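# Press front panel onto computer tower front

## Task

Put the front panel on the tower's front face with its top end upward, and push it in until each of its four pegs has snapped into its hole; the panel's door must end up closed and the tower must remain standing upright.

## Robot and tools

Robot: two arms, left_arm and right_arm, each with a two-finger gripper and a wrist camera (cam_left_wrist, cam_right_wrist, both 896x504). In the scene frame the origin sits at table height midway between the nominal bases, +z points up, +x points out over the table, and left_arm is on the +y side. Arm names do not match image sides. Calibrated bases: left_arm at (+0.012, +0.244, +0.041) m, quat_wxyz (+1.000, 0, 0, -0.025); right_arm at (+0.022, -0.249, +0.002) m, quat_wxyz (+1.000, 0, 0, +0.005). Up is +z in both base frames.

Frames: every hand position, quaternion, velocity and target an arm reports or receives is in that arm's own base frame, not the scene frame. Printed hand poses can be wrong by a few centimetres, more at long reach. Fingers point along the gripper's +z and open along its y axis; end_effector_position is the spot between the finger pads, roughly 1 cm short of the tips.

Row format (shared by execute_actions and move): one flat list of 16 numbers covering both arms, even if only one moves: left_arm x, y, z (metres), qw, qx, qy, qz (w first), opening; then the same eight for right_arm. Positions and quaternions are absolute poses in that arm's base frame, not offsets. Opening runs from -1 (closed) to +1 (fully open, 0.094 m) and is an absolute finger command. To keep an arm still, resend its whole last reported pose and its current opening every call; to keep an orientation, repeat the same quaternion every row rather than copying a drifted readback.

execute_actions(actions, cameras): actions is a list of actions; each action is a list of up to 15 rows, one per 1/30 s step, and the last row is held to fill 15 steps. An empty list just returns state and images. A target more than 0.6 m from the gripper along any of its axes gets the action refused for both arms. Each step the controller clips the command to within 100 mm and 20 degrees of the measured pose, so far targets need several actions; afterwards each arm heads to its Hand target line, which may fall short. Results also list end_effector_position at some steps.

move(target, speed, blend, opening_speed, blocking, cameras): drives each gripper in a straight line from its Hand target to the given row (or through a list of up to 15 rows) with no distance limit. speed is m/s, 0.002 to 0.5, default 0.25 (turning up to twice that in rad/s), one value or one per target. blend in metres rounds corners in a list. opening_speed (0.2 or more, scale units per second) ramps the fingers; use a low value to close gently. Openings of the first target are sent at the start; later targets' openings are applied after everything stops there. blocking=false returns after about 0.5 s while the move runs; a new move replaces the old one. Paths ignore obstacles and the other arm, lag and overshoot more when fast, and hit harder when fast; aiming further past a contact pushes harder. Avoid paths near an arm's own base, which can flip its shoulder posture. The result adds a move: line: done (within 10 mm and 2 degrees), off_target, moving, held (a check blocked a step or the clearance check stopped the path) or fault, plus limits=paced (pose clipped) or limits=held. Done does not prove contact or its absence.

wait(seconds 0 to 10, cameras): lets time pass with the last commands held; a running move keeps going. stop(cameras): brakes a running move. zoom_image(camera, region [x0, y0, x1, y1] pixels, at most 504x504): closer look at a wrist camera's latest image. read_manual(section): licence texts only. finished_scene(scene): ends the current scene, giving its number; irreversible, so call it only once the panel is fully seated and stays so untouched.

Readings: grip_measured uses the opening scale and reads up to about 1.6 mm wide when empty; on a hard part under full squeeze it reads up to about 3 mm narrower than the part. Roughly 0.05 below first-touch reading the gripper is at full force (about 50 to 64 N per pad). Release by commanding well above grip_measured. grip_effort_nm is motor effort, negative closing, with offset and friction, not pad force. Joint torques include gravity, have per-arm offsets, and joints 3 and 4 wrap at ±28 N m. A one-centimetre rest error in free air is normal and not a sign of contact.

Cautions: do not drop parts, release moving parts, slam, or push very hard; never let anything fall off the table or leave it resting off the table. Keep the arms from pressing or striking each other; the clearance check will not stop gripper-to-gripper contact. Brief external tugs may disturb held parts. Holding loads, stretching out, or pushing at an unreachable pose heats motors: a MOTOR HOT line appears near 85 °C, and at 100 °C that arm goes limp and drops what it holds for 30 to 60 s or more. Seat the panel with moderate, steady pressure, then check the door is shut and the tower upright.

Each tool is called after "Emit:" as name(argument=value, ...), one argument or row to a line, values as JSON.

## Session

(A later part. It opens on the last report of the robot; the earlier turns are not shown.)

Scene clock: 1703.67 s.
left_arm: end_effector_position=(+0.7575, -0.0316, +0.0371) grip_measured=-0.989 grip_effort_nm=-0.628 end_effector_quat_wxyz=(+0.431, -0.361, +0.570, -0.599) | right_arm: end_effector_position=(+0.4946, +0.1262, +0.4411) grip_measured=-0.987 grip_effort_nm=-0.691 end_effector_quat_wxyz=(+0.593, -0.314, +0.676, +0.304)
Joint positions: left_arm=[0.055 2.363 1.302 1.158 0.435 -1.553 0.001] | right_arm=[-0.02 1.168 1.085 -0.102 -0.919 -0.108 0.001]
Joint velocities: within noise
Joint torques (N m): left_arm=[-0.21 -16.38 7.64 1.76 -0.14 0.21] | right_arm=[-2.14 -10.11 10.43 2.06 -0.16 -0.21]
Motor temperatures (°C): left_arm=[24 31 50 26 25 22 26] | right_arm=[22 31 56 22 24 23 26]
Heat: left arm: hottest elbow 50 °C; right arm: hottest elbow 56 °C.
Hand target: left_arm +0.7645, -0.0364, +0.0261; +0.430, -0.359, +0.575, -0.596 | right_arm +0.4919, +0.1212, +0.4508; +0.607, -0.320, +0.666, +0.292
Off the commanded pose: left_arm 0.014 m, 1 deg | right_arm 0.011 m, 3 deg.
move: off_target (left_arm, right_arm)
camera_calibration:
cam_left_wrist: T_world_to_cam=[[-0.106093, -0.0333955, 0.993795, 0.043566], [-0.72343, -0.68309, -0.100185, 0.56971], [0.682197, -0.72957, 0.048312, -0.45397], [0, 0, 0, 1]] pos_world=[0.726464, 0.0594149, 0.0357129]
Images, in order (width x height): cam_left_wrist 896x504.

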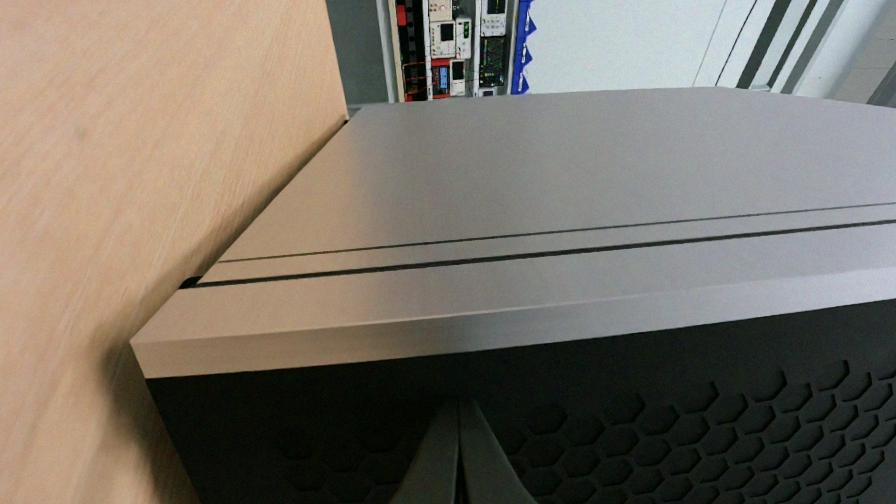

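Emit:
move(
  target=[0.7907, -0.0463, 0.026, 0.4302, -0.359, 0.5746, -0.5965, -1, 0.492, 0.121, 0.451, 0.6085, -0.3207, 0.667, 0.2925, -1],
  speed=0.035,
  cameras=[],
)

Emit:
move(
  target=[0.8228, -0.0601, 0.026, 0.4302, -0.359, 0.5746, -0.5965, -1, 0.492, 0.121, 0.451, 0.6085, -0.3207, 0.667, 0.2925, -1],
  speed=0.035,
  cameras=["cam_left_wrist"],
)

Emit:
zoom_image(
  camera="cam_left_wrist",
  region=[220, 220, 320, 300],
)

Scene clock: 1716.07 s.
left_arm: end_effector_position=(+0.7591, -0.0332, +0.0357) grip_measured=-0.989 grip_effort_nm=-0.628 end_effector_quat_wxyz=(+0.428, -0.362, +0.572, -0.598) | right_arm: end_effector_position=(+0.4946, +0.1262, +0.4411) grip_measured=-0.987 grip_effort_nm=-0.686 end_effector_quat_wxyz=(+0.593, -0.314, +0.676, +0.304)
Joint positions: left_arm=[0.053 2.365 1.308 1.149 0.437 -1.553 0.001] | right_arm=[-0.02 1.168 1.085 -0.102 -0.919 -0.108 0.001]
Joint velocities: within noise
Joint torques (N m): left_arm=[-1.73 -14.74 12.31 0.4 -0.98 0.19] | right_arm=[-2.08 -9.93 10.36 1.95 -0.18 -0.19]
Motor temperatures (°C): left_arm=[24 31 49 26 25 22 26] | right_arm=[22 31 55 22 24 23 26]
Heat: left arm: hottest elbow 49 °C; right arm: hottest elbow 55 °C.
Hand target: left_arm +0.7851, -0.0465, +0.0274; +0.430, -0.359, +0.575, -0.597 | right_arm +0.4919, +0.1212, +0.4508; +0.607, -0.320, +0.666, +0.292
Off the commanded pose: left_arm 0.036 m, 1 deg | right_arm 0.011 m, 3 deg.
move: off_target (left_arm, right_arm)
No camera images: "cameras" was empty.

Scene clock: 1717.43 s.
left_arm: end_effector_position=(+0.7600, -0.0335, +0.0357) grip_measured=-0.989 grip_effort_nm=-0.618 end_effector_quat_wxyz=(+0.427, -0.362, +0.573, -0.599) | right_arm: end_effector_position=(+0.4946, +0.1262, +0.4411) grip_measured=-0.987 grip_effort_nm=-0.686 end_effector_quat_wxyz=(+0.593, -0.314, +0.676, +0.304)
Joint positions: left_arm=[0.053 2.366 1.312 1.145 0.439 -1.553 0.001] | right_arm=[-0.02 1.168 1.085 -0.102 -0.919 -0.108 0.001]
Joint velocities: within noise
Joint torques (N m): left_arm=[-3.55 -12.86 17.29 -1.29 -2.06 0.22] | right_arm=[-2.14 -9.52 10.3 2.02 -0.17 -0.17]
Motor temperatures (°C): left_arm=[24 31 49 26 25 22 26] | right_arm=[22 31 55 22 24 23 26]
Heat: left arm: hottest elbow 49 °C; right arm: hottest elbow 55 °C.
Hand target: left_arm +0.8050, -0.0606, +0.0308; +0.430, -0.359, +0.574, -0.597 | right_arm +0.4919, +0.1212, +0.4508; +0.607, -0.320, +0.666, +0.292
Off the commanded pose: left_arm 0.069 m, 1 deg | right_arm 0.011 m, 3 deg.
move: off_target (left_arm, right_arm)
camera_calibration:
cam_left_wrist: T_world_to_cam=[[-0.0998147, -0.0328227, 0.994465, 0.0403208], [-0.727693, -0.679228, -0.0954569, 0.57336], [0.678602, -0.733193, 0.0439121, -0.454219], [0, 0, 0, 1]] pos_world=[0.729488, 0.0577361, 0.0345793]
Images, in order (width x height): cam_left_wrist 896x504.

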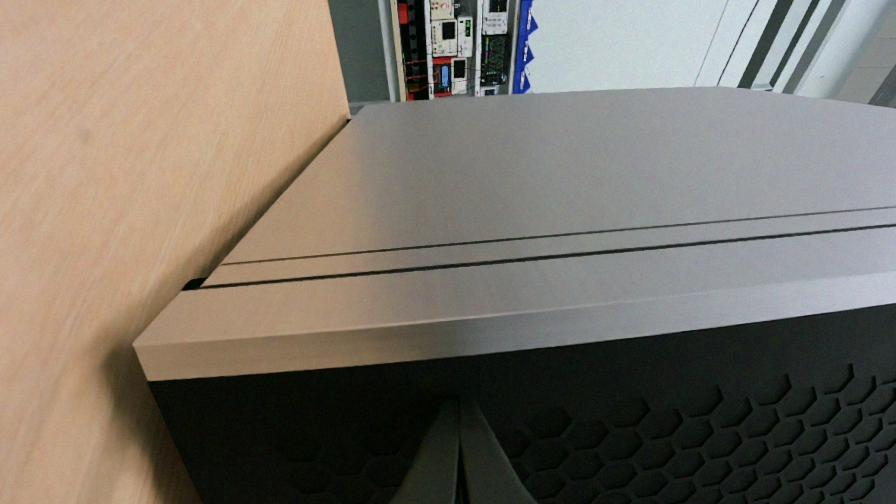

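Scaled by 5.040 from the camera's 896x504 image, which has a finer 1280x720 frame.

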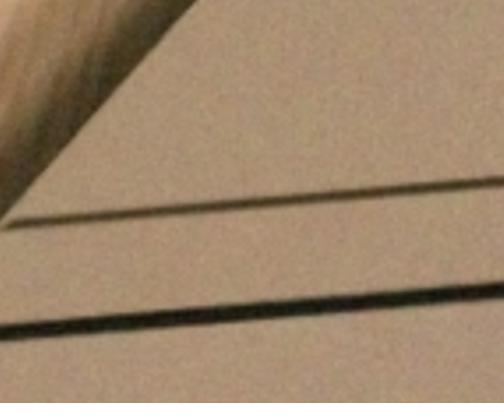

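Emit:
move(
  target=[0.8366, -0.066, 0.025, 0.4302, -0.359, 0.5746, -0.5965, -1, 0.492, 0.121, 0.451, 0.6085, -0.3207, 0.667, 0.2925, -1],
  speed=0.03,
  cameras=["cam_left_wrist"],
)

Emit:
zoom_image(
  camera="cam_left_wrist",
  region=[220, 220, 320, 300],
)

Emit:
move(
  target=[0.7653, -0.0364, 0.026, 0.4302, -0.359, 0.5746, -0.5965, -1, 0.492, 0.121, 0.451, 0.6085, -0.3207, 0.667, 0.2925, -1],
  speed=0.06,
  cameras=["cam_left_wrist"],
)

Emit:
zoom_image(
  camera="cam_left_wrist",
  region=[220, 220, 320, 300],
)

Scene clock: 1764.33 s.
left_arm: end_effector_position=(+0.7927, -0.0293, +0.0332) grip_measured=-0.989 grip_effort_nm=-0.632 end_effector_quat_wxyz=(+0.435, -0.368, +0.569, -0.592) | right_arm: end_effector_position=(+0.4946, +0.1262, +0.4411) grip_measured=-0.987 grip_effort_nm=-0.686 end_effector_quat_wxyz=(+0.593, -0.314, +0.676, +0.304)
Joint positions: left_arm=[0.05 2.412 1.423 1.076 0.412 -1.546 0.001] | right_arm=[-0.02 1.168 1.085 -0.102 -0.919 -0.108 0.001]
Joint velocities: within noise
Joint torques (N m): left_arm=[-3.96 -14.62 15.06 -0.21 -1.25 0.17] | right_arm=[-2.14 -10.11 10.37 1.89 -0.17 -0.16]
Motor temperatures (°C): left_arm=[24 31 55 26 29 22 26] | right_arm=[22 30 54 22 24 23 26]
Heat: left arm: hottest elbow 55 °C; right arm: hottest elbow 54 °C.
Hand target: left_arm +0.8240, -0.0663, +0.0279; +0.430, -0.359, +0.575, -0.597 | right_arm +0.4919, +0.1212, +0.4508; +0.607, -0.320, +0.666, +0.292
Off the commanded pose: left_arm 0.058 m, 1 deg | right_arm 0.011 m, 3 deg.
move: off_target (left_arm, right_arm)
camera_calibration:
cam_left_wrist: T_world_to_cam=[[-0.0976035, -0.0387001, 0.994473, 0.0443049], [-0.710468, -0.697033, -0.0968547, 0.5856], [0.696929, -0.715994, 0.0405377, -0.48715], [0, 0, 0, 1]] pos_world=[0.759882, 0.0611007, 0.032406]
Images, in order (width x height): cam_left_wrist 896x504.

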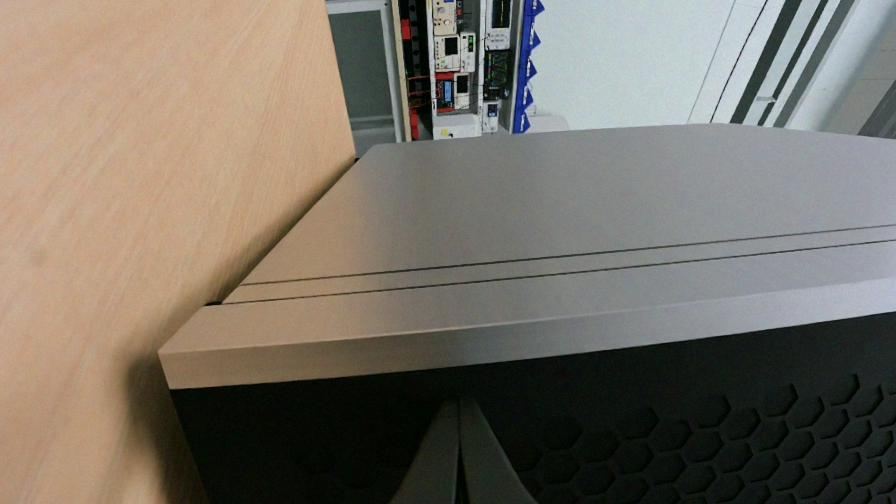

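Scaled by 5.040 from the camera's 896x504 image, which has a finer 1280x720 frame.

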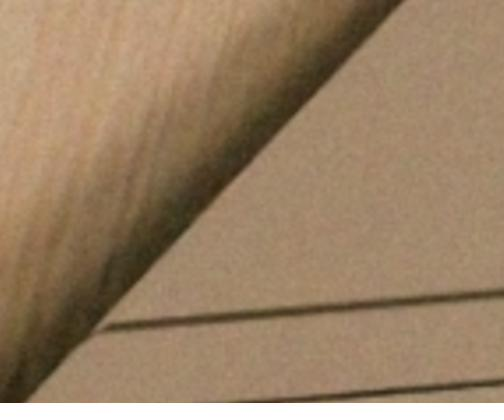

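Scene clock: 1765.90 s.
left_arm: end_effector_position=(+0.7658, -0.0404, +0.0166) grip_measured=-0.989 grip_effort_nm=-0.623 end_effector_quat_wxyz=(+0.422, -0.366, +0.579, -0.595) | right_arm: end_effector_position=(+0.4946, +0.1262, +0.4411) grip_measured=-0.987 grip_effort_nm=-0.686 end_effector_quat_wxyz=(+0.593, -0.314, +0.676, +0.304)
Joint positions: left_arm=[0.042 2.405 1.342 1.132 0.431 -1.547 0.001] | right_arm=[-0.02 1.168 1.085 -0.102 -0.919 -0.108 0.001]
Joint velocities: within noise
Joint torques (N m): left_arm=[0.73 -19.9 4.9 2.54 0.08 0.16] | right_arm=[-1.96 -10.23 10.55 2.09 -0.16 -0.22]
Motor temperatures (°C): left_arm=[24 31 54 26 29 22 26] | right_arm=[22 30 54 22 24 23 26]
Heat: left arm: hottest elbow 54 °C; right arm: hottest elbow 54 °C.
Hand target: left_arm +0.7653, -0.0364, +0.0259; +0.430, -0.359, +0.575, -0.596 | right_arm +0.4919, +0.1212, +0.4508; +0.607, -0.320, +0.666, +0.292
Off the commanded pose: left_arm 0.010 m, 1 deg | right_arm 0.011 m, 3 deg.
move: off_target (right_arm)
camera_calibration:
cam_left_wrist: T_world_to_cam=[[-0.0804846, -0.0361757, 0.996099, 0.0447087], [-0.731504, -0.676683, -0.0836807, 0.573812], [0.677071, -0.735385, 0.0279999, -0.461029], [0, 0, 0, 1]] pos_world=[0.735493, 0.0508723, 0.0163914]
Images, in order (width x height): cam_left_wrist 896x504.

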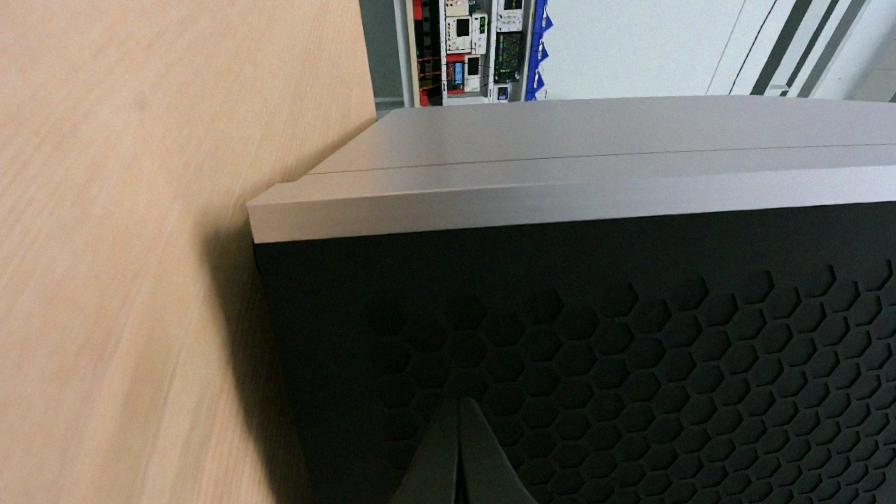

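Scaled by 5.040 from the camera's 896x504 image, which has a finer 1280x720 frame.

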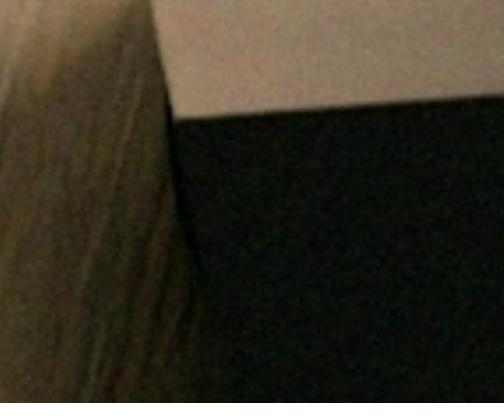

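Emit:
move(
  target=[
    [0.725, -0.0193, 0.03, 0.4302, -0.359, 0.5746, -0.5965, -1, 0.492, 0.121, 0.451, 0.6085, -0.3207, 0.667, 0.2925, -1],
    [0.68, 0.05, 0.1, 0.4302, -0.359, 0.5746, -0.5965, -1, 0.492, 0.121, 0.451, 0.6085, -0.3207, 0.667, 0.2925, -1],
  ],
  speed=0.15,
  blend=[0.02, 0],
  cameras=["cam_left_wrist", "cam_right_wrist"],
)

Scene clock: 1775.17 s.
left_arm: end_effector_position=(+0.6804, +0.0494, +0.0987) grip_measured=-0.989 grip_effort_nm=-0.618 end_effector_quat_wxyz=(+0.436, -0.354, +0.576, -0.594) | right_arm: end_effector_position=(+0.4946, +0.1262, +0.4411) grip_measured=-0.987 grip_effort_nm=-0.686 end_effector_quat_wxyz=(+0.593, -0.314, +0.676, +0.304)
Joint positions: left_arm=[0.216 2.135 1.051 1.189 0.6 -1.549 0.001] | right_arm=[-0.02 1.168 1.085 -0.102 -0.919 -0.108 0.001]
Joint velocities: within noise
Joint torques (N m): left_arm=[0.15 -16.26 4.98 1.77 0.01 -0.02] | right_arm=[-2.37 -10.23 10.52 2.07 -0.18 -0.2]
Motor temperatures (°C): left_arm=[24 31 53 26 28 22 26] | right_arm=[22 30 54 22 24 23 26]
Heat: left arm: hottest elbow 53 °C; right arm: hottest elbow 54 °C.
Hand target: left_arm +0.6800, +0.0499, +0.0999; +0.430, -0.359, +0.575, -0.597 | right_arm +0.4919, +0.1212, +0.4508; +0.607, -0.320, +0.666, +0.292
Off the commanded pose: left_arm 0.002 m, 1 deg | right_arm 0.011 m, 3 deg.
move: off_target (right_arm)
camera_calibration:
cam_left_wrist: T_world_to_cam=[[-0.112129, -0.0539023, 0.992231, -0.0178851], [-0.724578, -0.678883, -0.118762, 0.577915], [0.68001, -0.732265, 0.0370662, -0.342553], [0, 0, 0, 1]] pos_world=[0.649678, 0.140533, 0.0990779]
cam_right_wrist: T_world_to_cam=[[0.773465, -0.632395, -0.0427676, -0.285256], [-0.359223, -0.381764, -0.851596, 0.640898], [0.522217, 0.674042, -0.522452, -0.0258539], [0, 0, 0, 1]] pos_world=[0.464362, 0.0817039, 0.520079]

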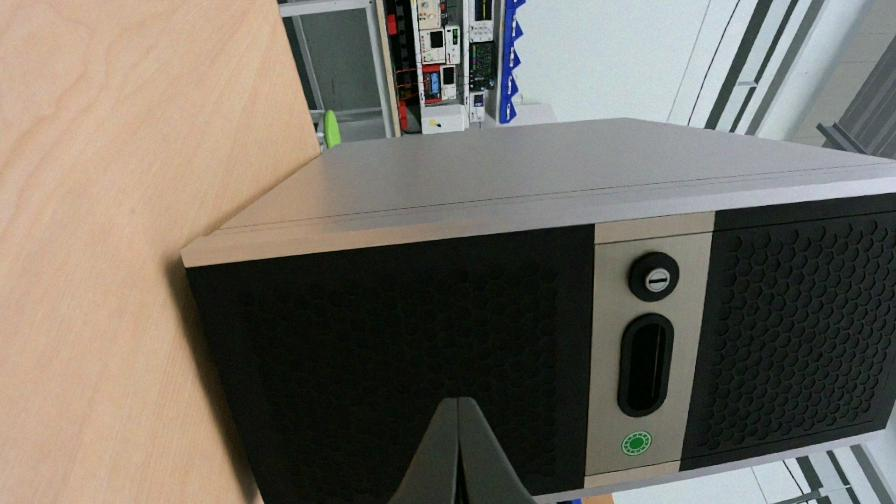

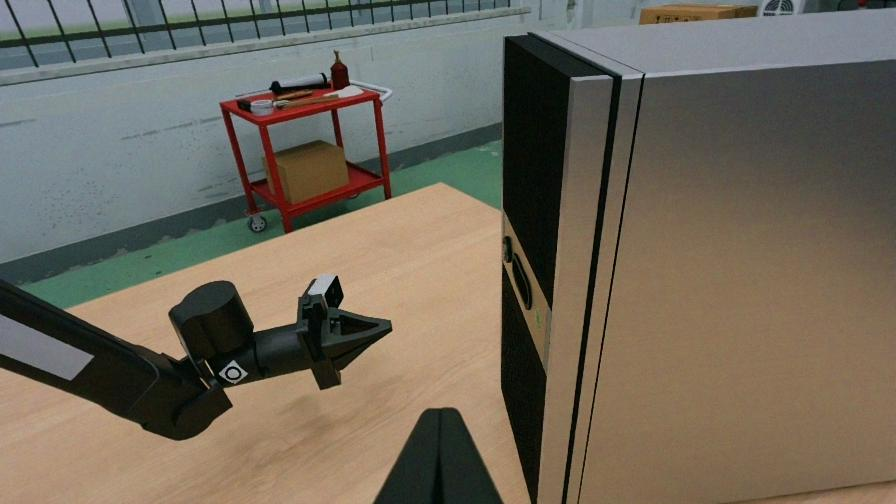

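Emit:
zoom_image(
  camera="cam_right_wrist",
  region=[580, 40, 680, 120],
)

Emit:
zoom_image(
  camera="cam_right_wrist",
  region=[796, 20, 896, 100],
)

Emit:
zoom_image(
  camera="cam_left_wrist",
  region=[560, 200, 740, 344],
)

Scaled by 5.040 from the camera's 896x504 image, which has a finer 1280x720 frame.

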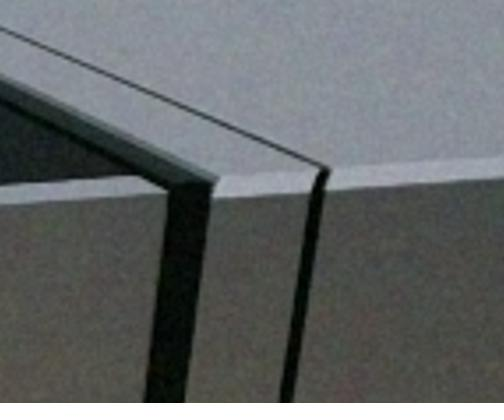

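Scaled by 5.040 from the camera's 896x504 image, which has a finer 1280x720 frame.

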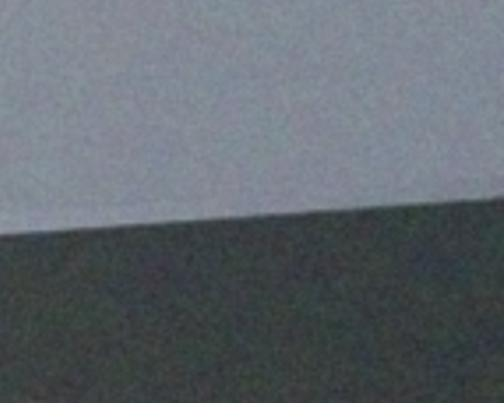

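Scaled by 2.800 from the camera's 896x504 image, which has a finer 1280x720 frame.

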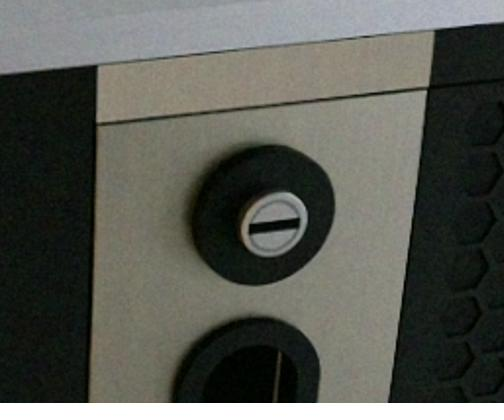

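Emit:
move(
  target=[0.7719, 0.091, 0.215, 0.3038, -0.2383, 0.6342, -0.6698, -1, 0.492, 0.121, 0.451, 0.6085, -0.3207, 0.667, 0.2925, -1],
  speed=0.2,
  cameras=["cam_left_wrist"],
)

Scene clock: 1853.07 s.
left_arm: end_effector_position=(+0.7618, +0.0841, +0.2143) grip_measured=-0.989 grip_effort_nm=-0.628 end_effector_quat_wxyz=(+0.304, -0.237, +0.636, -0.668) | right_arm: end_effector_position=(+0.4946, +0.1262, +0.4411) grip_measured=-0.987 grip_effort_nm=-0.681 end_effector_quat_wxyz=(+0.593, -0.314, +0.676, +0.304)
Joint positions: left_arm=[0.311 2.156 1.542 0.783 1.093 -1.652 0.001] | right_arm=[-0.02 1.168 1.085 -0.102 -0.919 -0.108 0.001]
Joint velocities: within noise
Joint torques (N m): left_arm=[0.44 -17.61 10.91 1.51 -0.05 -0.01] | right_arm=[-1.85 -10.17 10.4 2.14 -0.17 -0.18]
Motor temperatures (°C): left_arm=[24 32 45 26 26 21 26] | right_arm=[22 30 53 22 24 23 26]
Heat: left arm: hottest elbow 45 °C; right arm: hottest elbow 53 °C.
Hand target: left_arm +0.7711, +0.0909, +0.2151; +0.304, -0.238, +0.634, -0.670 | right_arm +0.4919, +0.1212, +0.4508; +0.607, -0.320, +0.666, +0.292
Off the commanded pose: left_arm 0.012 m, 0 deg | right_arm 0.011 m, 3 deg.
move: off_target (left_arm, right_arm)
camera_calibration:
cam_left_wrist: T_world_to_cam=[[-0.110208, -0.00376683, 0.993901, -0.12761], [-0.933803, -0.342083, -0.104841, 0.802262], [0.340391, -0.939662, 0.0341829, -0.100001], [0, 0, 0, 1]] pos_world=[0.76913, 0.179992, 0.21436]
Images, in order (width x height): cam_left_wrist 896x504.

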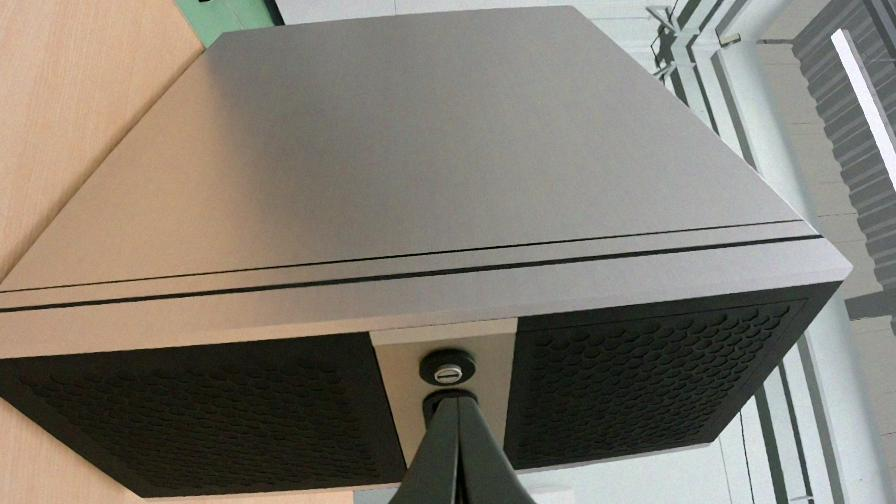

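Emit:
zoom_image(
  camera="cam_left_wrist",
  region=[730, 200, 830, 280],
)

Emit:
zoom_image(
  camera="cam_left_wrist",
  region=[380, 220, 480, 300],
)

Emit:
zoom_image(
  camera="cam_left_wrist",
  region=[10, 260, 110, 340],
)

Scaled by 5.040 from the camera's 896x504 image, which has a finer 1280x720 frame.

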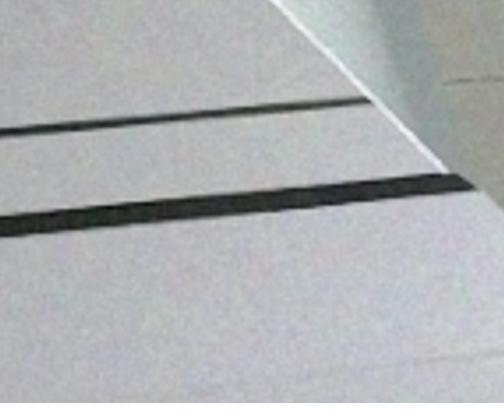

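Scaled by 5.040 from the camera's 896x504 image, which has a finer 1280x720 frame.

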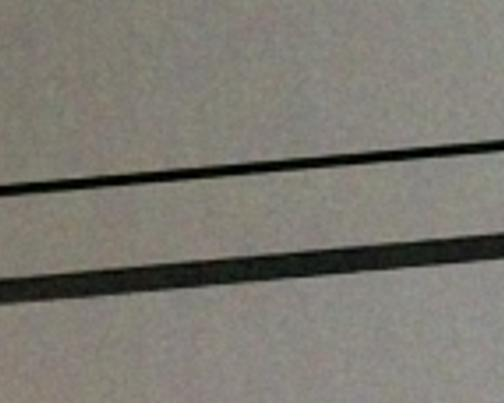

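Scaled by 5.040 from the camera's 896x504 image, which has a finer 1280x720 frame.

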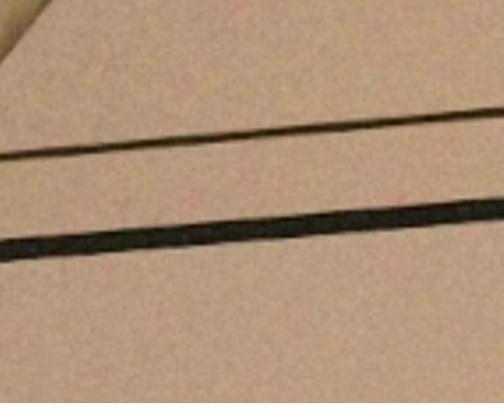

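Emit:
zoom_image(
  camera="cam_left_wrist",
  region=[420, 250, 460, 282],
)

Emit:
zoom_image(
  camera="cam_left_wrist",
  region=[780, 216, 830, 256],
)

Emit:
zoom_image(
  camera="cam_left_wrist",
  region=[20, 285, 70, 325],
)

Scaled by 12.600 from the camera's 896x504 image, which has a finer 1280x720 frame.

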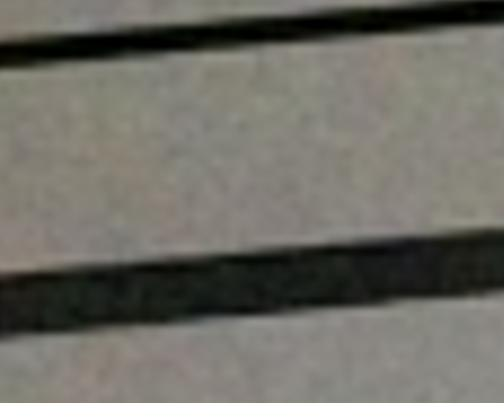

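Scaled by 10.080 from the camera's 896x504 image, which has a finer 1280x720 frame.

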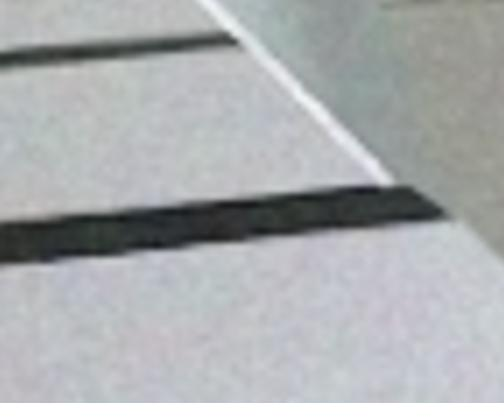

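Scaled by 10.080 from the camera's 896x504 image, which has a finer 1280x720 frame.

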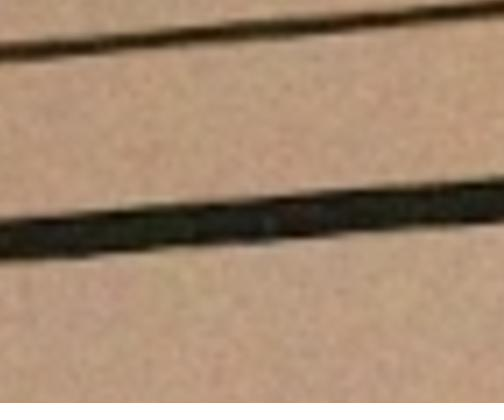

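Emit:
move(
  target=[
    [0.7399, 0.0709, 0.12, 0.4048, -0.3346, 0.5891, -0.614, -1, 0.492, 0.121, 0.451, 0.6085, -0.3207, 0.667, 0.2925, -1],
    [0.7698, -0.022, 0.028, 0.4048, -0.3346, 0.5891, -0.614, -1, 0.492, 0.121, 0.451, 0.6085, -0.3207, 0.667, 0.2925, -1],
  ],
  speed=0.18,
  blend=[0.03, 0],
  cameras=["cam_left_wrist"],
)

Scene clock: 1925.43 s.
left_arm: end_effector_position=(+0.7622, -0.0247, +0.0284) grip_measured=-0.989 grip_effort_nm=-0.623 end_effector_quat_wxyz=(+0.393, -0.345, +0.592, -0.614) | right_arm: end_effector_position=(+0.4946, +0.1262, +0.4411) grip_measured=-0.987 grip_effort_nm=-0.686 end_effector_quat_wxyz=(+0.593, -0.314, +0.676, +0.304)
Joint positions: left_arm=[0.089 2.384 1.347 1.11 0.562 -1.568 0.001] | right_arm=[-0.02 1.168 1.085 -0.102 -0.919 -0.108 0.001]
Joint velocities: within noise
Joint torques (N m): left_arm=[0.32 -17.08 7.76 2.65 -0.13 0.21] | right_arm=[-2.14 -9.99 10.4 2.07 -0.17 -0.18]
Motor temperatures (°C): left_arm=[24 33 49 26 25 21 26] | right_arm=[22 30 52 22 24 23 26]
Heat: left arm: hottest elbow 49 °C; right arm: hottest elbow 52 °C.
Hand target: left_arm +0.7694, -0.0220, +0.0282; +0.405, -0.335, +0.589, -0.614 | right_arm +0.4919, +0.1212, +0.4508; +0.607, -0.320, +0.666, +0.292
Off the commanded pose: left_arm 0.008 m, 2 deg | right_arm 0.011 m, 3 deg.
move: off_target (right_arm)
camera_calibration:
cam_left_wrist: T_world_to_cam=[[-0.0770912, -0.0203386, 0.996817, 0.0310139], [-0.786489, -0.613234, -0.0733372, 0.62609], [0.612774, -0.789639, 0.0312789, -0.399805], [0, 0, 0, 1]] pos_world=[0.739794, 0.0688689, 0.027506]
Images, in order (width x height): cam_left_wrist 896x504.

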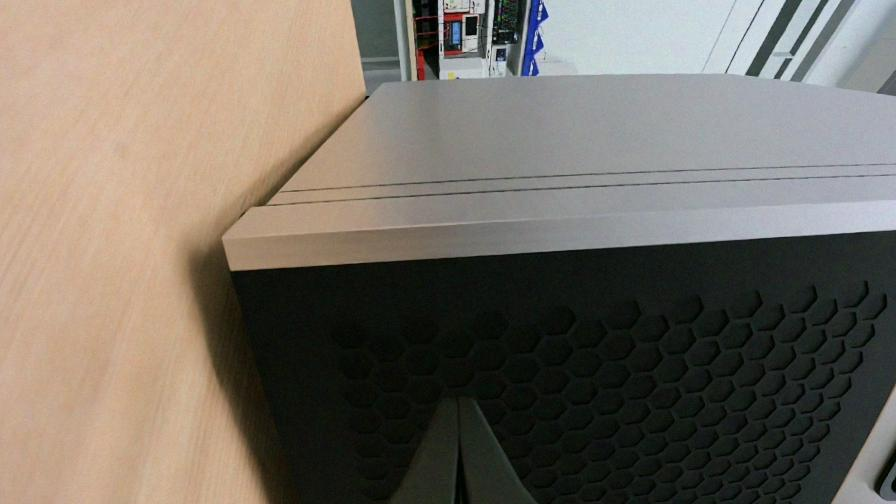

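Emit:
move(
  target=[0.7998, -0.038, 0.026, 0.4048, -0.3346, 0.5891, -0.614, -1, 0.492, 0.121, 0.451, 0.6085, -0.3207, 0.667, 0.2925, -1],
  speed=0.035,
  cameras=["cam_left_wrist"],
)

Emit:
zoom_image(
  camera="cam_left_wrist",
  region=[220, 220, 320, 300],
)

Scene clock: 1933.50 s.
left_arm: end_effector_position=(+0.7899, -0.0326, +0.0361) grip_measured=-0.989 grip_effort_nm=-0.618 end_effector_quat_wxyz=(+0.404, -0.338, +0.585, -0.616) | right_arm: end_effector_position=(+0.4946, +0.1262, +0.4411) grip_measured=-0.987 grip_effort_nm=-0.686 end_effector_quat_wxyz=(+0.593, -0.314, +0.676, +0.304)
Joint positions: left_arm=[0.07 2.417 1.442 1.075 0.534 -1.565 0.001] | right_arm=[-0.02 1.168 1.085 -0.102 -0.919 -0.108 0.001]
Joint velocities: within noise
Joint torques (N m): left_arm=[-0.56 -17.03 8.84 1.61 -0.15 0.21] | right_arm=[-2.02 -9.99 10.32 2.07 -0.18 -0.16]
Motor temperatures (°C): left_arm=[24 33 48 26 25 21 26] | right_arm=[22 30 52 22 24 23 26]
Heat: left arm: hottest elbow 48 °C; right arm: hottest elbow 52 °C.
Hand target: left_arm +0.7988, -0.0379, +0.0264; +0.405, -0.335, +0.589, -0.614 | right_arm +0.4919, +0.1212, +0.4508; +0.607, -0.320, +0.666, +0.292
Off the commanded pose: left_arm 0.015 m, 1 deg | right_arm 0.011 m, 3 deg.
move: off_target (left_arm, right_arm)
camera_calibration:
cam_left_wrist: T_world_to_cam=[[-0.104776, -0.0233057, 0.994223, 0.0472322], [-0.778403, -0.620292, -0.0965726, 0.63772], [0.618959, -0.784024, 0.0468508, -0.428486], [0, 0, 0, 1]] pos_world=[0.766567, 0.0607306, 0.0347018]
Images, in order (width x height): cam_left_wrist 896x504.

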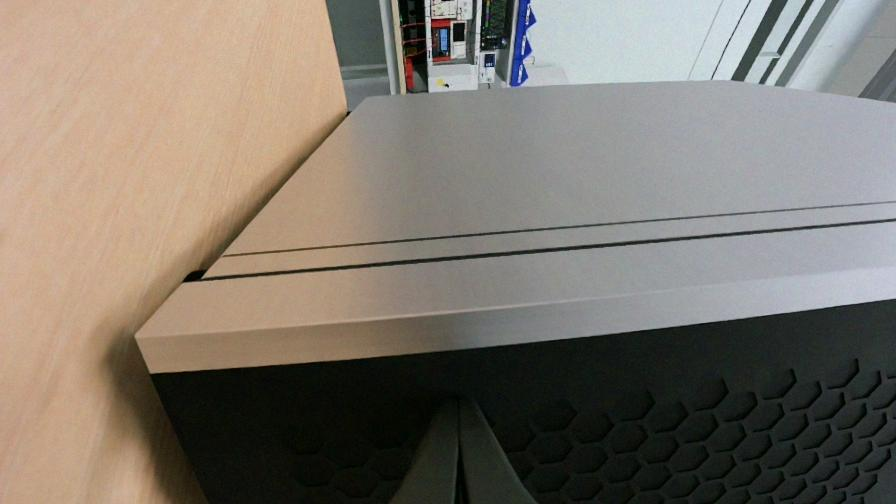

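Scaled by 5.040 from the camera's 896x504 image, which has a finer 1280x720 frame.

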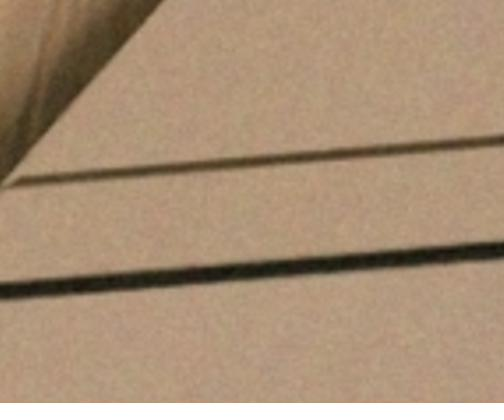

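Emit:
move(
  target=[0.8499, -0.0645, 0.026, 0.4048, -0.3346, 0.5891, -0.614, -1, 0.492, 0.121, 0.451, 0.6085, -0.3207, 0.667, 0.2925, -1],
  speed=0.035,
  cameras=["cam_left_wrist"],
)

Emit:
zoom_image(
  camera="cam_left_wrist",
  region=[220, 220, 320, 300],
)

Scene clock: 1944.67 s.
left_arm: end_effector_position=(+0.7917, -0.0337, +0.0348) grip_measured=-0.989 grip_effort_nm=-0.618 end_effector_quat_wxyz=(+0.401, -0.337, +0.588, -0.617) | right_arm: end_effector_position=(+0.4946, +0.1262, +0.4411) grip_measured=-0.987 grip_effort_nm=-0.686 end_effector_quat_wxyz=(+0.593, -0.314, +0.676, +0.304)
Joint positions: left_arm=[0.07 2.422 1.451 1.066 0.543 -1.564 0.001] | right_arm=[-0.02 1.168 1.085 -0.102 -0.919 -0.108 0.001]
Joint velocities: within noise
Joint torques (N m): left_arm=[-4.01 -13.92 17.18 -0.91 -2.42 0.21] | right_arm=[-2.84 -9.99 10.54 1.98 -0.2 -0.15]
Motor temperatures (°C): left_arm=[24 33 48 26 25 22 26] | right_arm=[22 30 52 22 24 23 26]
Heat: left arm: hottest elbow 48 °C; right arm: hottest elbow 52 °C.
Hand target: left_arm +0.8322, -0.0650, +0.0302; +0.405, -0.335, +0.589, -0.614 | right_arm +0.4919, +0.1212, +0.4508; +0.607, -0.320, +0.666, +0.292
Off the commanded pose: left_arm 0.066 m, 1 deg | right_arm 0.011 m, 3 deg.
move: off_target (left_arm, right_arm)
camera_calibration:
cam_left_wrist: T_world_to_cam=[[-0.101644, -0.0240098, 0.994531, 0.0461056], [-0.783818, -0.613693, -0.0949245, 0.642788], [0.612616, -0.78918, 0.0435592, -0.425471], [0, 0, 0, 1]] pos_world=[0.769165, 0.0598088, 0.033696]
Images, in order (width x height): cam_left_wrist 896x504.

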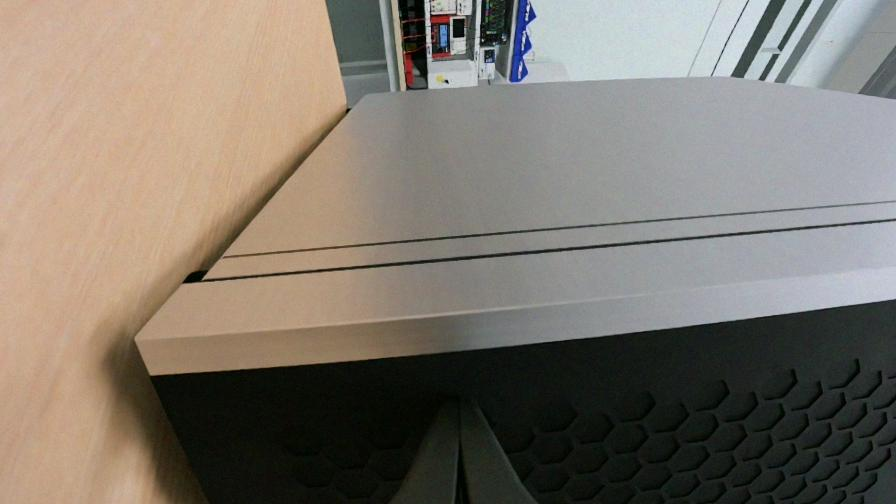

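Scaled by 5.040 from the camera's 896x504 image, which has a finer 1280x720 frame.

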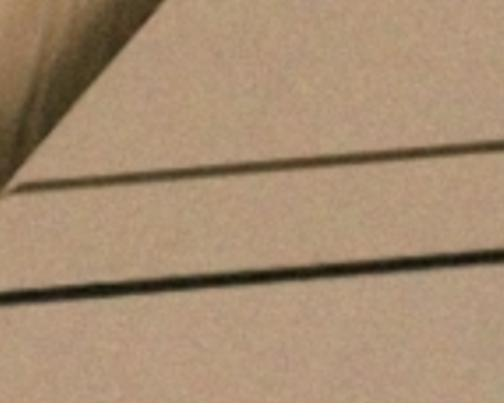

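Emit:
move(
  target=[
    [0.7698, -0.022, 0.028, 0.4048, -0.3346, 0.5891, -0.614, -1, 0.492, 0.121, 0.451, 0.6085, -0.3207, 0.667, 0.2925, -1],
    [0.7399, 0.0709, 0.12, 0.4048, -0.3346, 0.5891, -0.614, -1, 0.58, 0.205, 0.5, 0.6085, -0.3207, 0.667, 0.2925, -1],
    [0.7719, 0.091, 0.215, 0.3038, -0.2383, 0.6342, -0.6698, -1, 0.662, 0.302, 0.525, 0.5565, -0.1982, 0.7948, 0.1388, -1],
  ],
  speed=[0.06, 0.18, 0.18],
  blend=[0.02, 0.04, 0],
  cameras=["cam_right_wrist", "cam_left_wrist"],
)

Scene clock: 2021.07 s.
left_arm: end_effector_position=(+0.7632, +0.0842, +0.2020) grip_measured=-0.989 grip_effort_nm=-0.623 end_effector_quat_wxyz=(+0.298, -0.243, +0.637, -0.668) | right_arm: end_effector_position=(+0.6602, +0.2958, +0.4953) grip_measured=-0.987 grip_effort_nm=-0.696 end_effector_quat_wxyz=(+0.539, -0.204, +0.806, +0.131)
Joint positions: left_arm=[0.311 2.173 1.543 0.783 1.093 -1.652 0.001] | right_arm=[0.404 1.666 1.9 -0.63 -0.076 -0.041 0.001]
Joint velocities: within noise
Joint torques (N m): left_arm=[0.38 -19.08 10.74 1.46 -0.04 -0.02] | right_arm=[-1.26 -15.44 16.18 1.1 0.13 0.08]
Motor temperatures (°C): left_arm=[24 33 55 26 32 22 26] | right_arm=[22 30 53 22 24 23 26]
Heat: left arm: hottest elbow 55 °C; right arm: hottest elbow 53 °C.
Hand target: left_arm +0.7710, +0.0910, +0.2149; +0.304, -0.239, +0.634, -0.670 | right_arm +0.6603, +0.3011, +0.5246; +0.557, -0.198, +0.794, +0.139
Off the commanded pose: left_arm 0.017 m, 1 deg | right_arm 0.030 m, 3 deg.
move: off_target (left_arm, right_arm)
camera_calibration:
cam_left_wrist: T_world_to_cam=[[-0.0946734, 0.00126181, 0.995508, -0.127844], [-0.935443, -0.342211, -0.0885275, 0.80026], [0.340562, -0.939622, 0.0335787, -0.0999279], [0, 0, 0, 1]] pos_world=[0.770526, 0.180125, 0.20147]
cam_right_wrist: T_world_to_cam=[[0.454326, -0.890786, 0.00941729, -0.0425106], [-0.655396, -0.341393, -0.673727, 0.906834], [0.603361, 0.299919, -0.738921, -0.034051], [0, 0, 0, 1]] pos_world=[0.634194, 0.281931, 0.586197]

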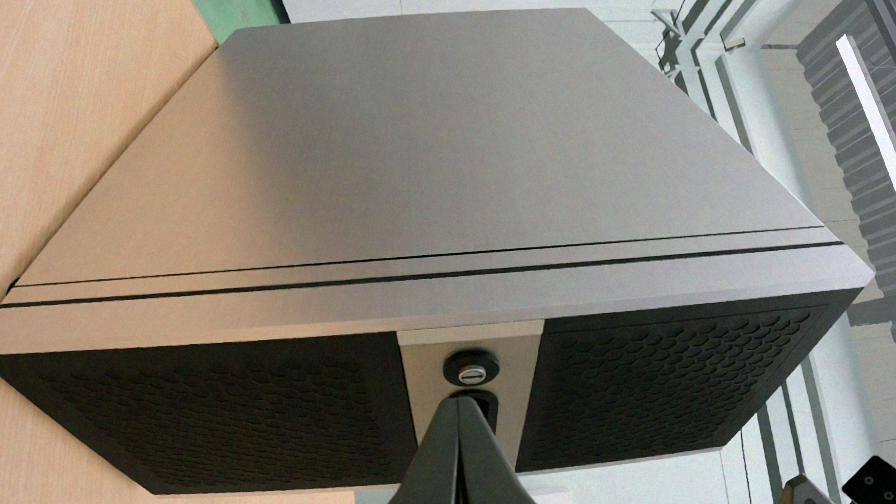

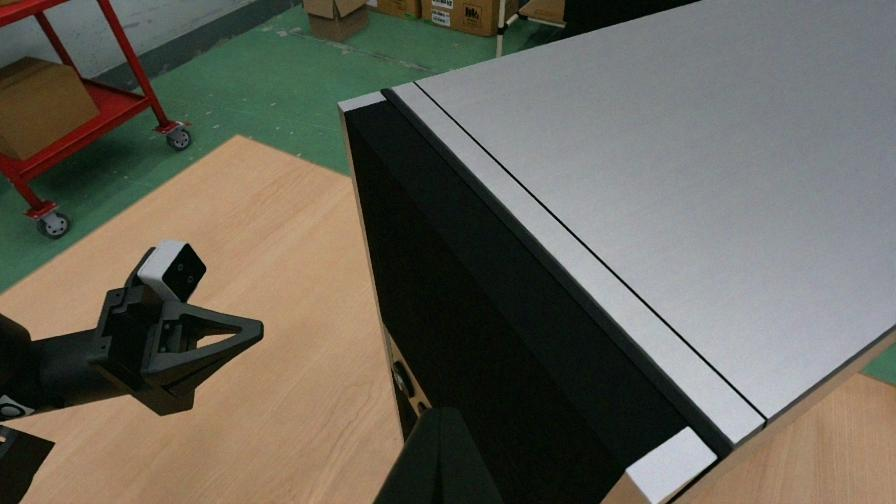

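Emit:
zoom_image(
  camera="cam_right_wrist",
  region=[350, 76, 430, 140],
)

Emit:
zoom_image(
  camera="cam_right_wrist",
  region=[500, 210, 570, 266],
)

Emit:
zoom_image(
  camera="cam_right_wrist",
  region=[670, 400, 780, 488],
)

Scaled by 6.300 from the camera's 896x504 image, which has a finer 1280x720 frame.

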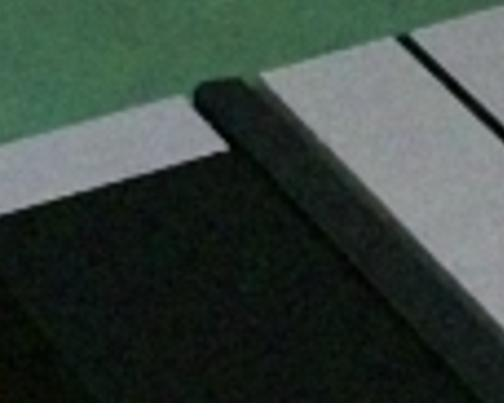

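Scaled by 7.200 from the camera's 896x504 image, which has a finer 1280x720 frame.

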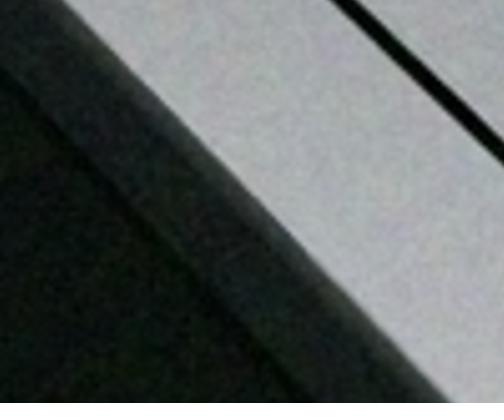

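Scaled by 4.582 from the camera's 896x504 image, which has a finer 1280x720 frame.

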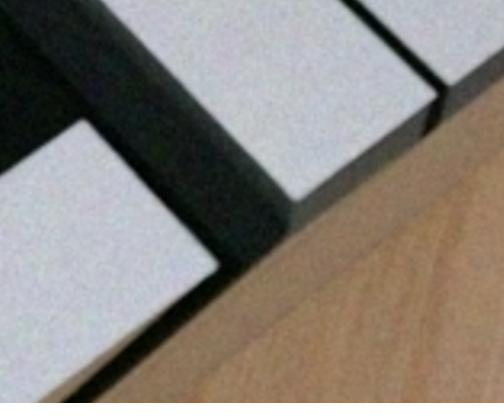

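Emit:
execute_actions(
  actions=[],
)

Scene clock: 2048.40 s.
left_arm: end_effector_position=(+0.7632, +0.0842, +0.2020) grip_measured=-0.989 grip_effort_nm=-0.623 end_effector_quat_wxyz=(+0.298, -0.243, +0.637, -0.668) | right_arm: end_effector_position=(+0.6602, +0.2958, +0.4952) grip_measured=-0.987 grip_effort_nm=-0.686 end_effector_quat_wxyz=(+0.539, -0.204, +0.807, +0.131)
Joint positions: left_arm=[0.311 2.173 1.543 0.783 1.093 -1.652 0.001] | right_arm=[0.404 1.666 1.9 -0.63 -0.076 -0.041 0.001]
Joint velocities: within noise
Joint torques (N m): left_arm=[0.85 -19.25 10.7 1.62 -0.03 -0.01] | right_arm=[-0.32 -15.62 16.01 1.09 0.08 0.07]
Motor temperatures (°C): left_arm=[24 34 55 26 29 22 26] | right_arm=[22 31 61 22 24 23 26]
Heat: left arm: hottest elbow 55 °C; right arm: hottest elbow 61 °C.
Hand target: left_arm +0.7710, +0.0910, +0.2149; +0.304, -0.239, +0.634, -0.670 | right_arm +0.6603, +0.3011, +0.5244; +0.557, -0.198, +0.794, +0.139
Tool commands: left_gripper/opening=-1.0 right_gripper/opening=-1.0
Off the commanded pose: left_arm 0.017 m, 1 deg | right_arm 0.030 m, 3 deg.
camera_calibration:
cam_left_wrist: T_world_to_cam=[[-0.0944051, 0.00153184, 0.995533, -0.128077], [-0.935476, -0.34221, -0.0881835, 0.800216], [0.340546, -0.939622, 0.0337394, -0.0999481], [0, 0, 0, 1]] pos_world=[0.770529, 0.180124, 0.201442]
cam_right_wrist: T_world_to_cam=[[0.454329, -0.890785, 0.00939146, -0.0424972], [-0.655632, -0.341494, -0.673446, 0.906796], [0.603102, 0.299808, -0.739177, -0.0337596], [0, 0, 0, 1]] pos_world=[0.634192, 0.28193, 0.586122]

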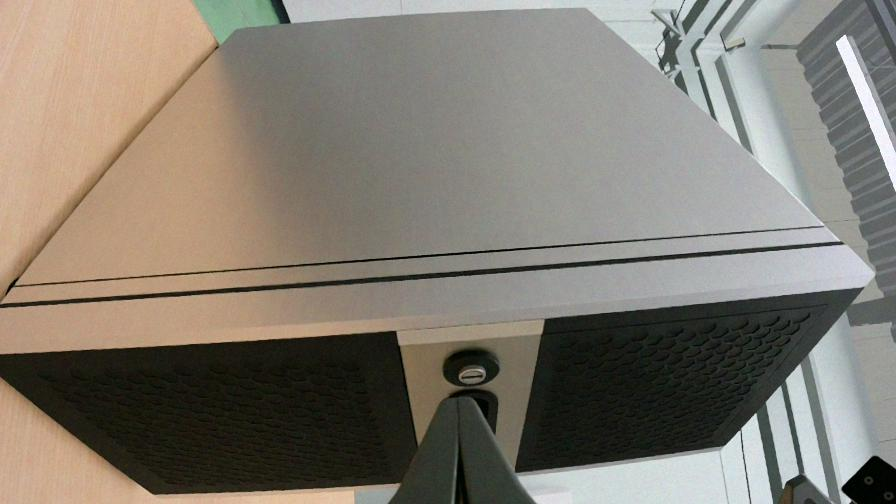

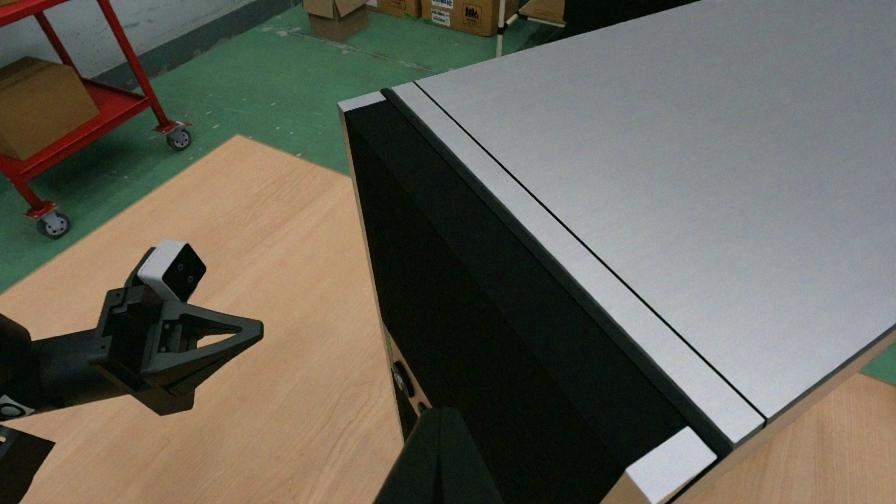

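Emit:
zoom_image(
  camera="cam_left_wrist",
  region=[640, 180, 896, 324],
)

Emit:
zoom_image(
  camera="cam_left_wrist",
  region=[0, 220, 256, 364],
)

Emit:
zoom_image(
  camera="cam_right_wrist",
  region=[320, 60, 520, 172],
)

Emit:
zoom_image(
  camera="cam_right_wrist",
  region=[600, 380, 800, 492],
)

Scaled by 1.969 from the camera's 896x504 image, which has a finer 1280x720 frame.

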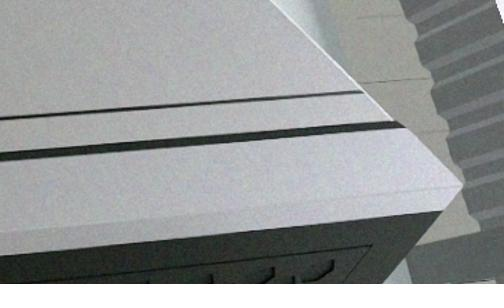

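Scaled by 1.969 from the camera's 896x504 image, which has a finer 1280x720 frame.

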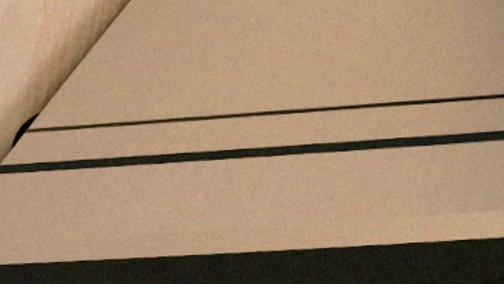

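Scaled by 2.520 from the camera's 896x504 image, which has a finer 1280x720 frame.

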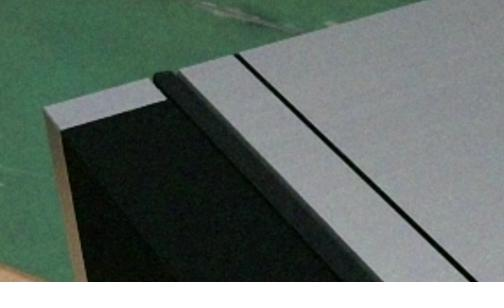

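Scaled by 2.520 from the camera's 896x504 image, which has a finer 1280x720 frame.

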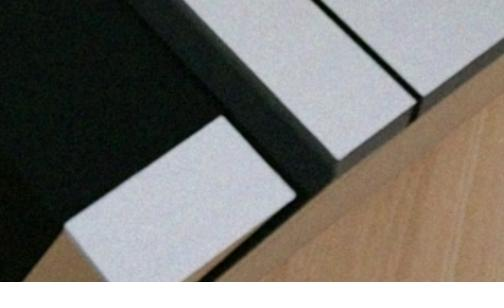

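Emit:
zoom_image(
  camera="cam_right_wrist",
  region=[340, 75, 452, 138],
)

Emit:
zoom_image(
  camera="cam_right_wrist",
  region=[520, 210, 632, 273],
)

Emit:
zoom_image(
  camera="cam_right_wrist",
  region=[660, 400, 772, 463],
)

Scaled by 4.500 from the camera's 896x504 image, which has a finer 1280x720 frame.

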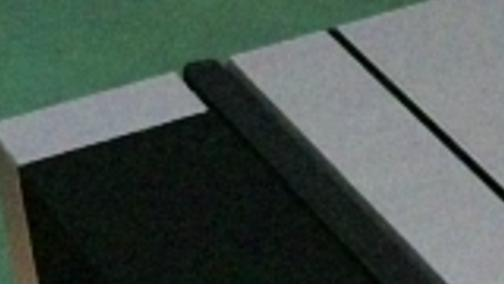

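Scaled by 4.500 from the camera's 896x504 image, which has a finer 1280x720 frame.

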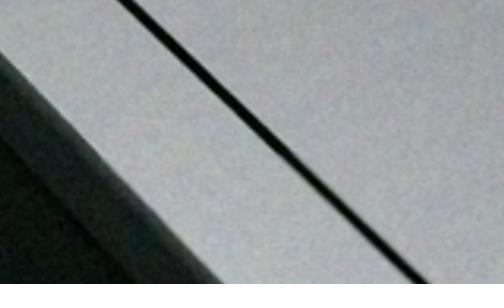

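Scaled by 4.500 from the camera's 896x504 image, which has a finer 1280x720 frame.

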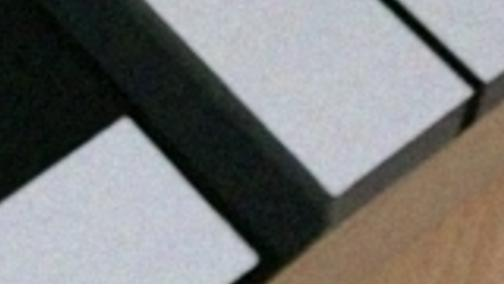

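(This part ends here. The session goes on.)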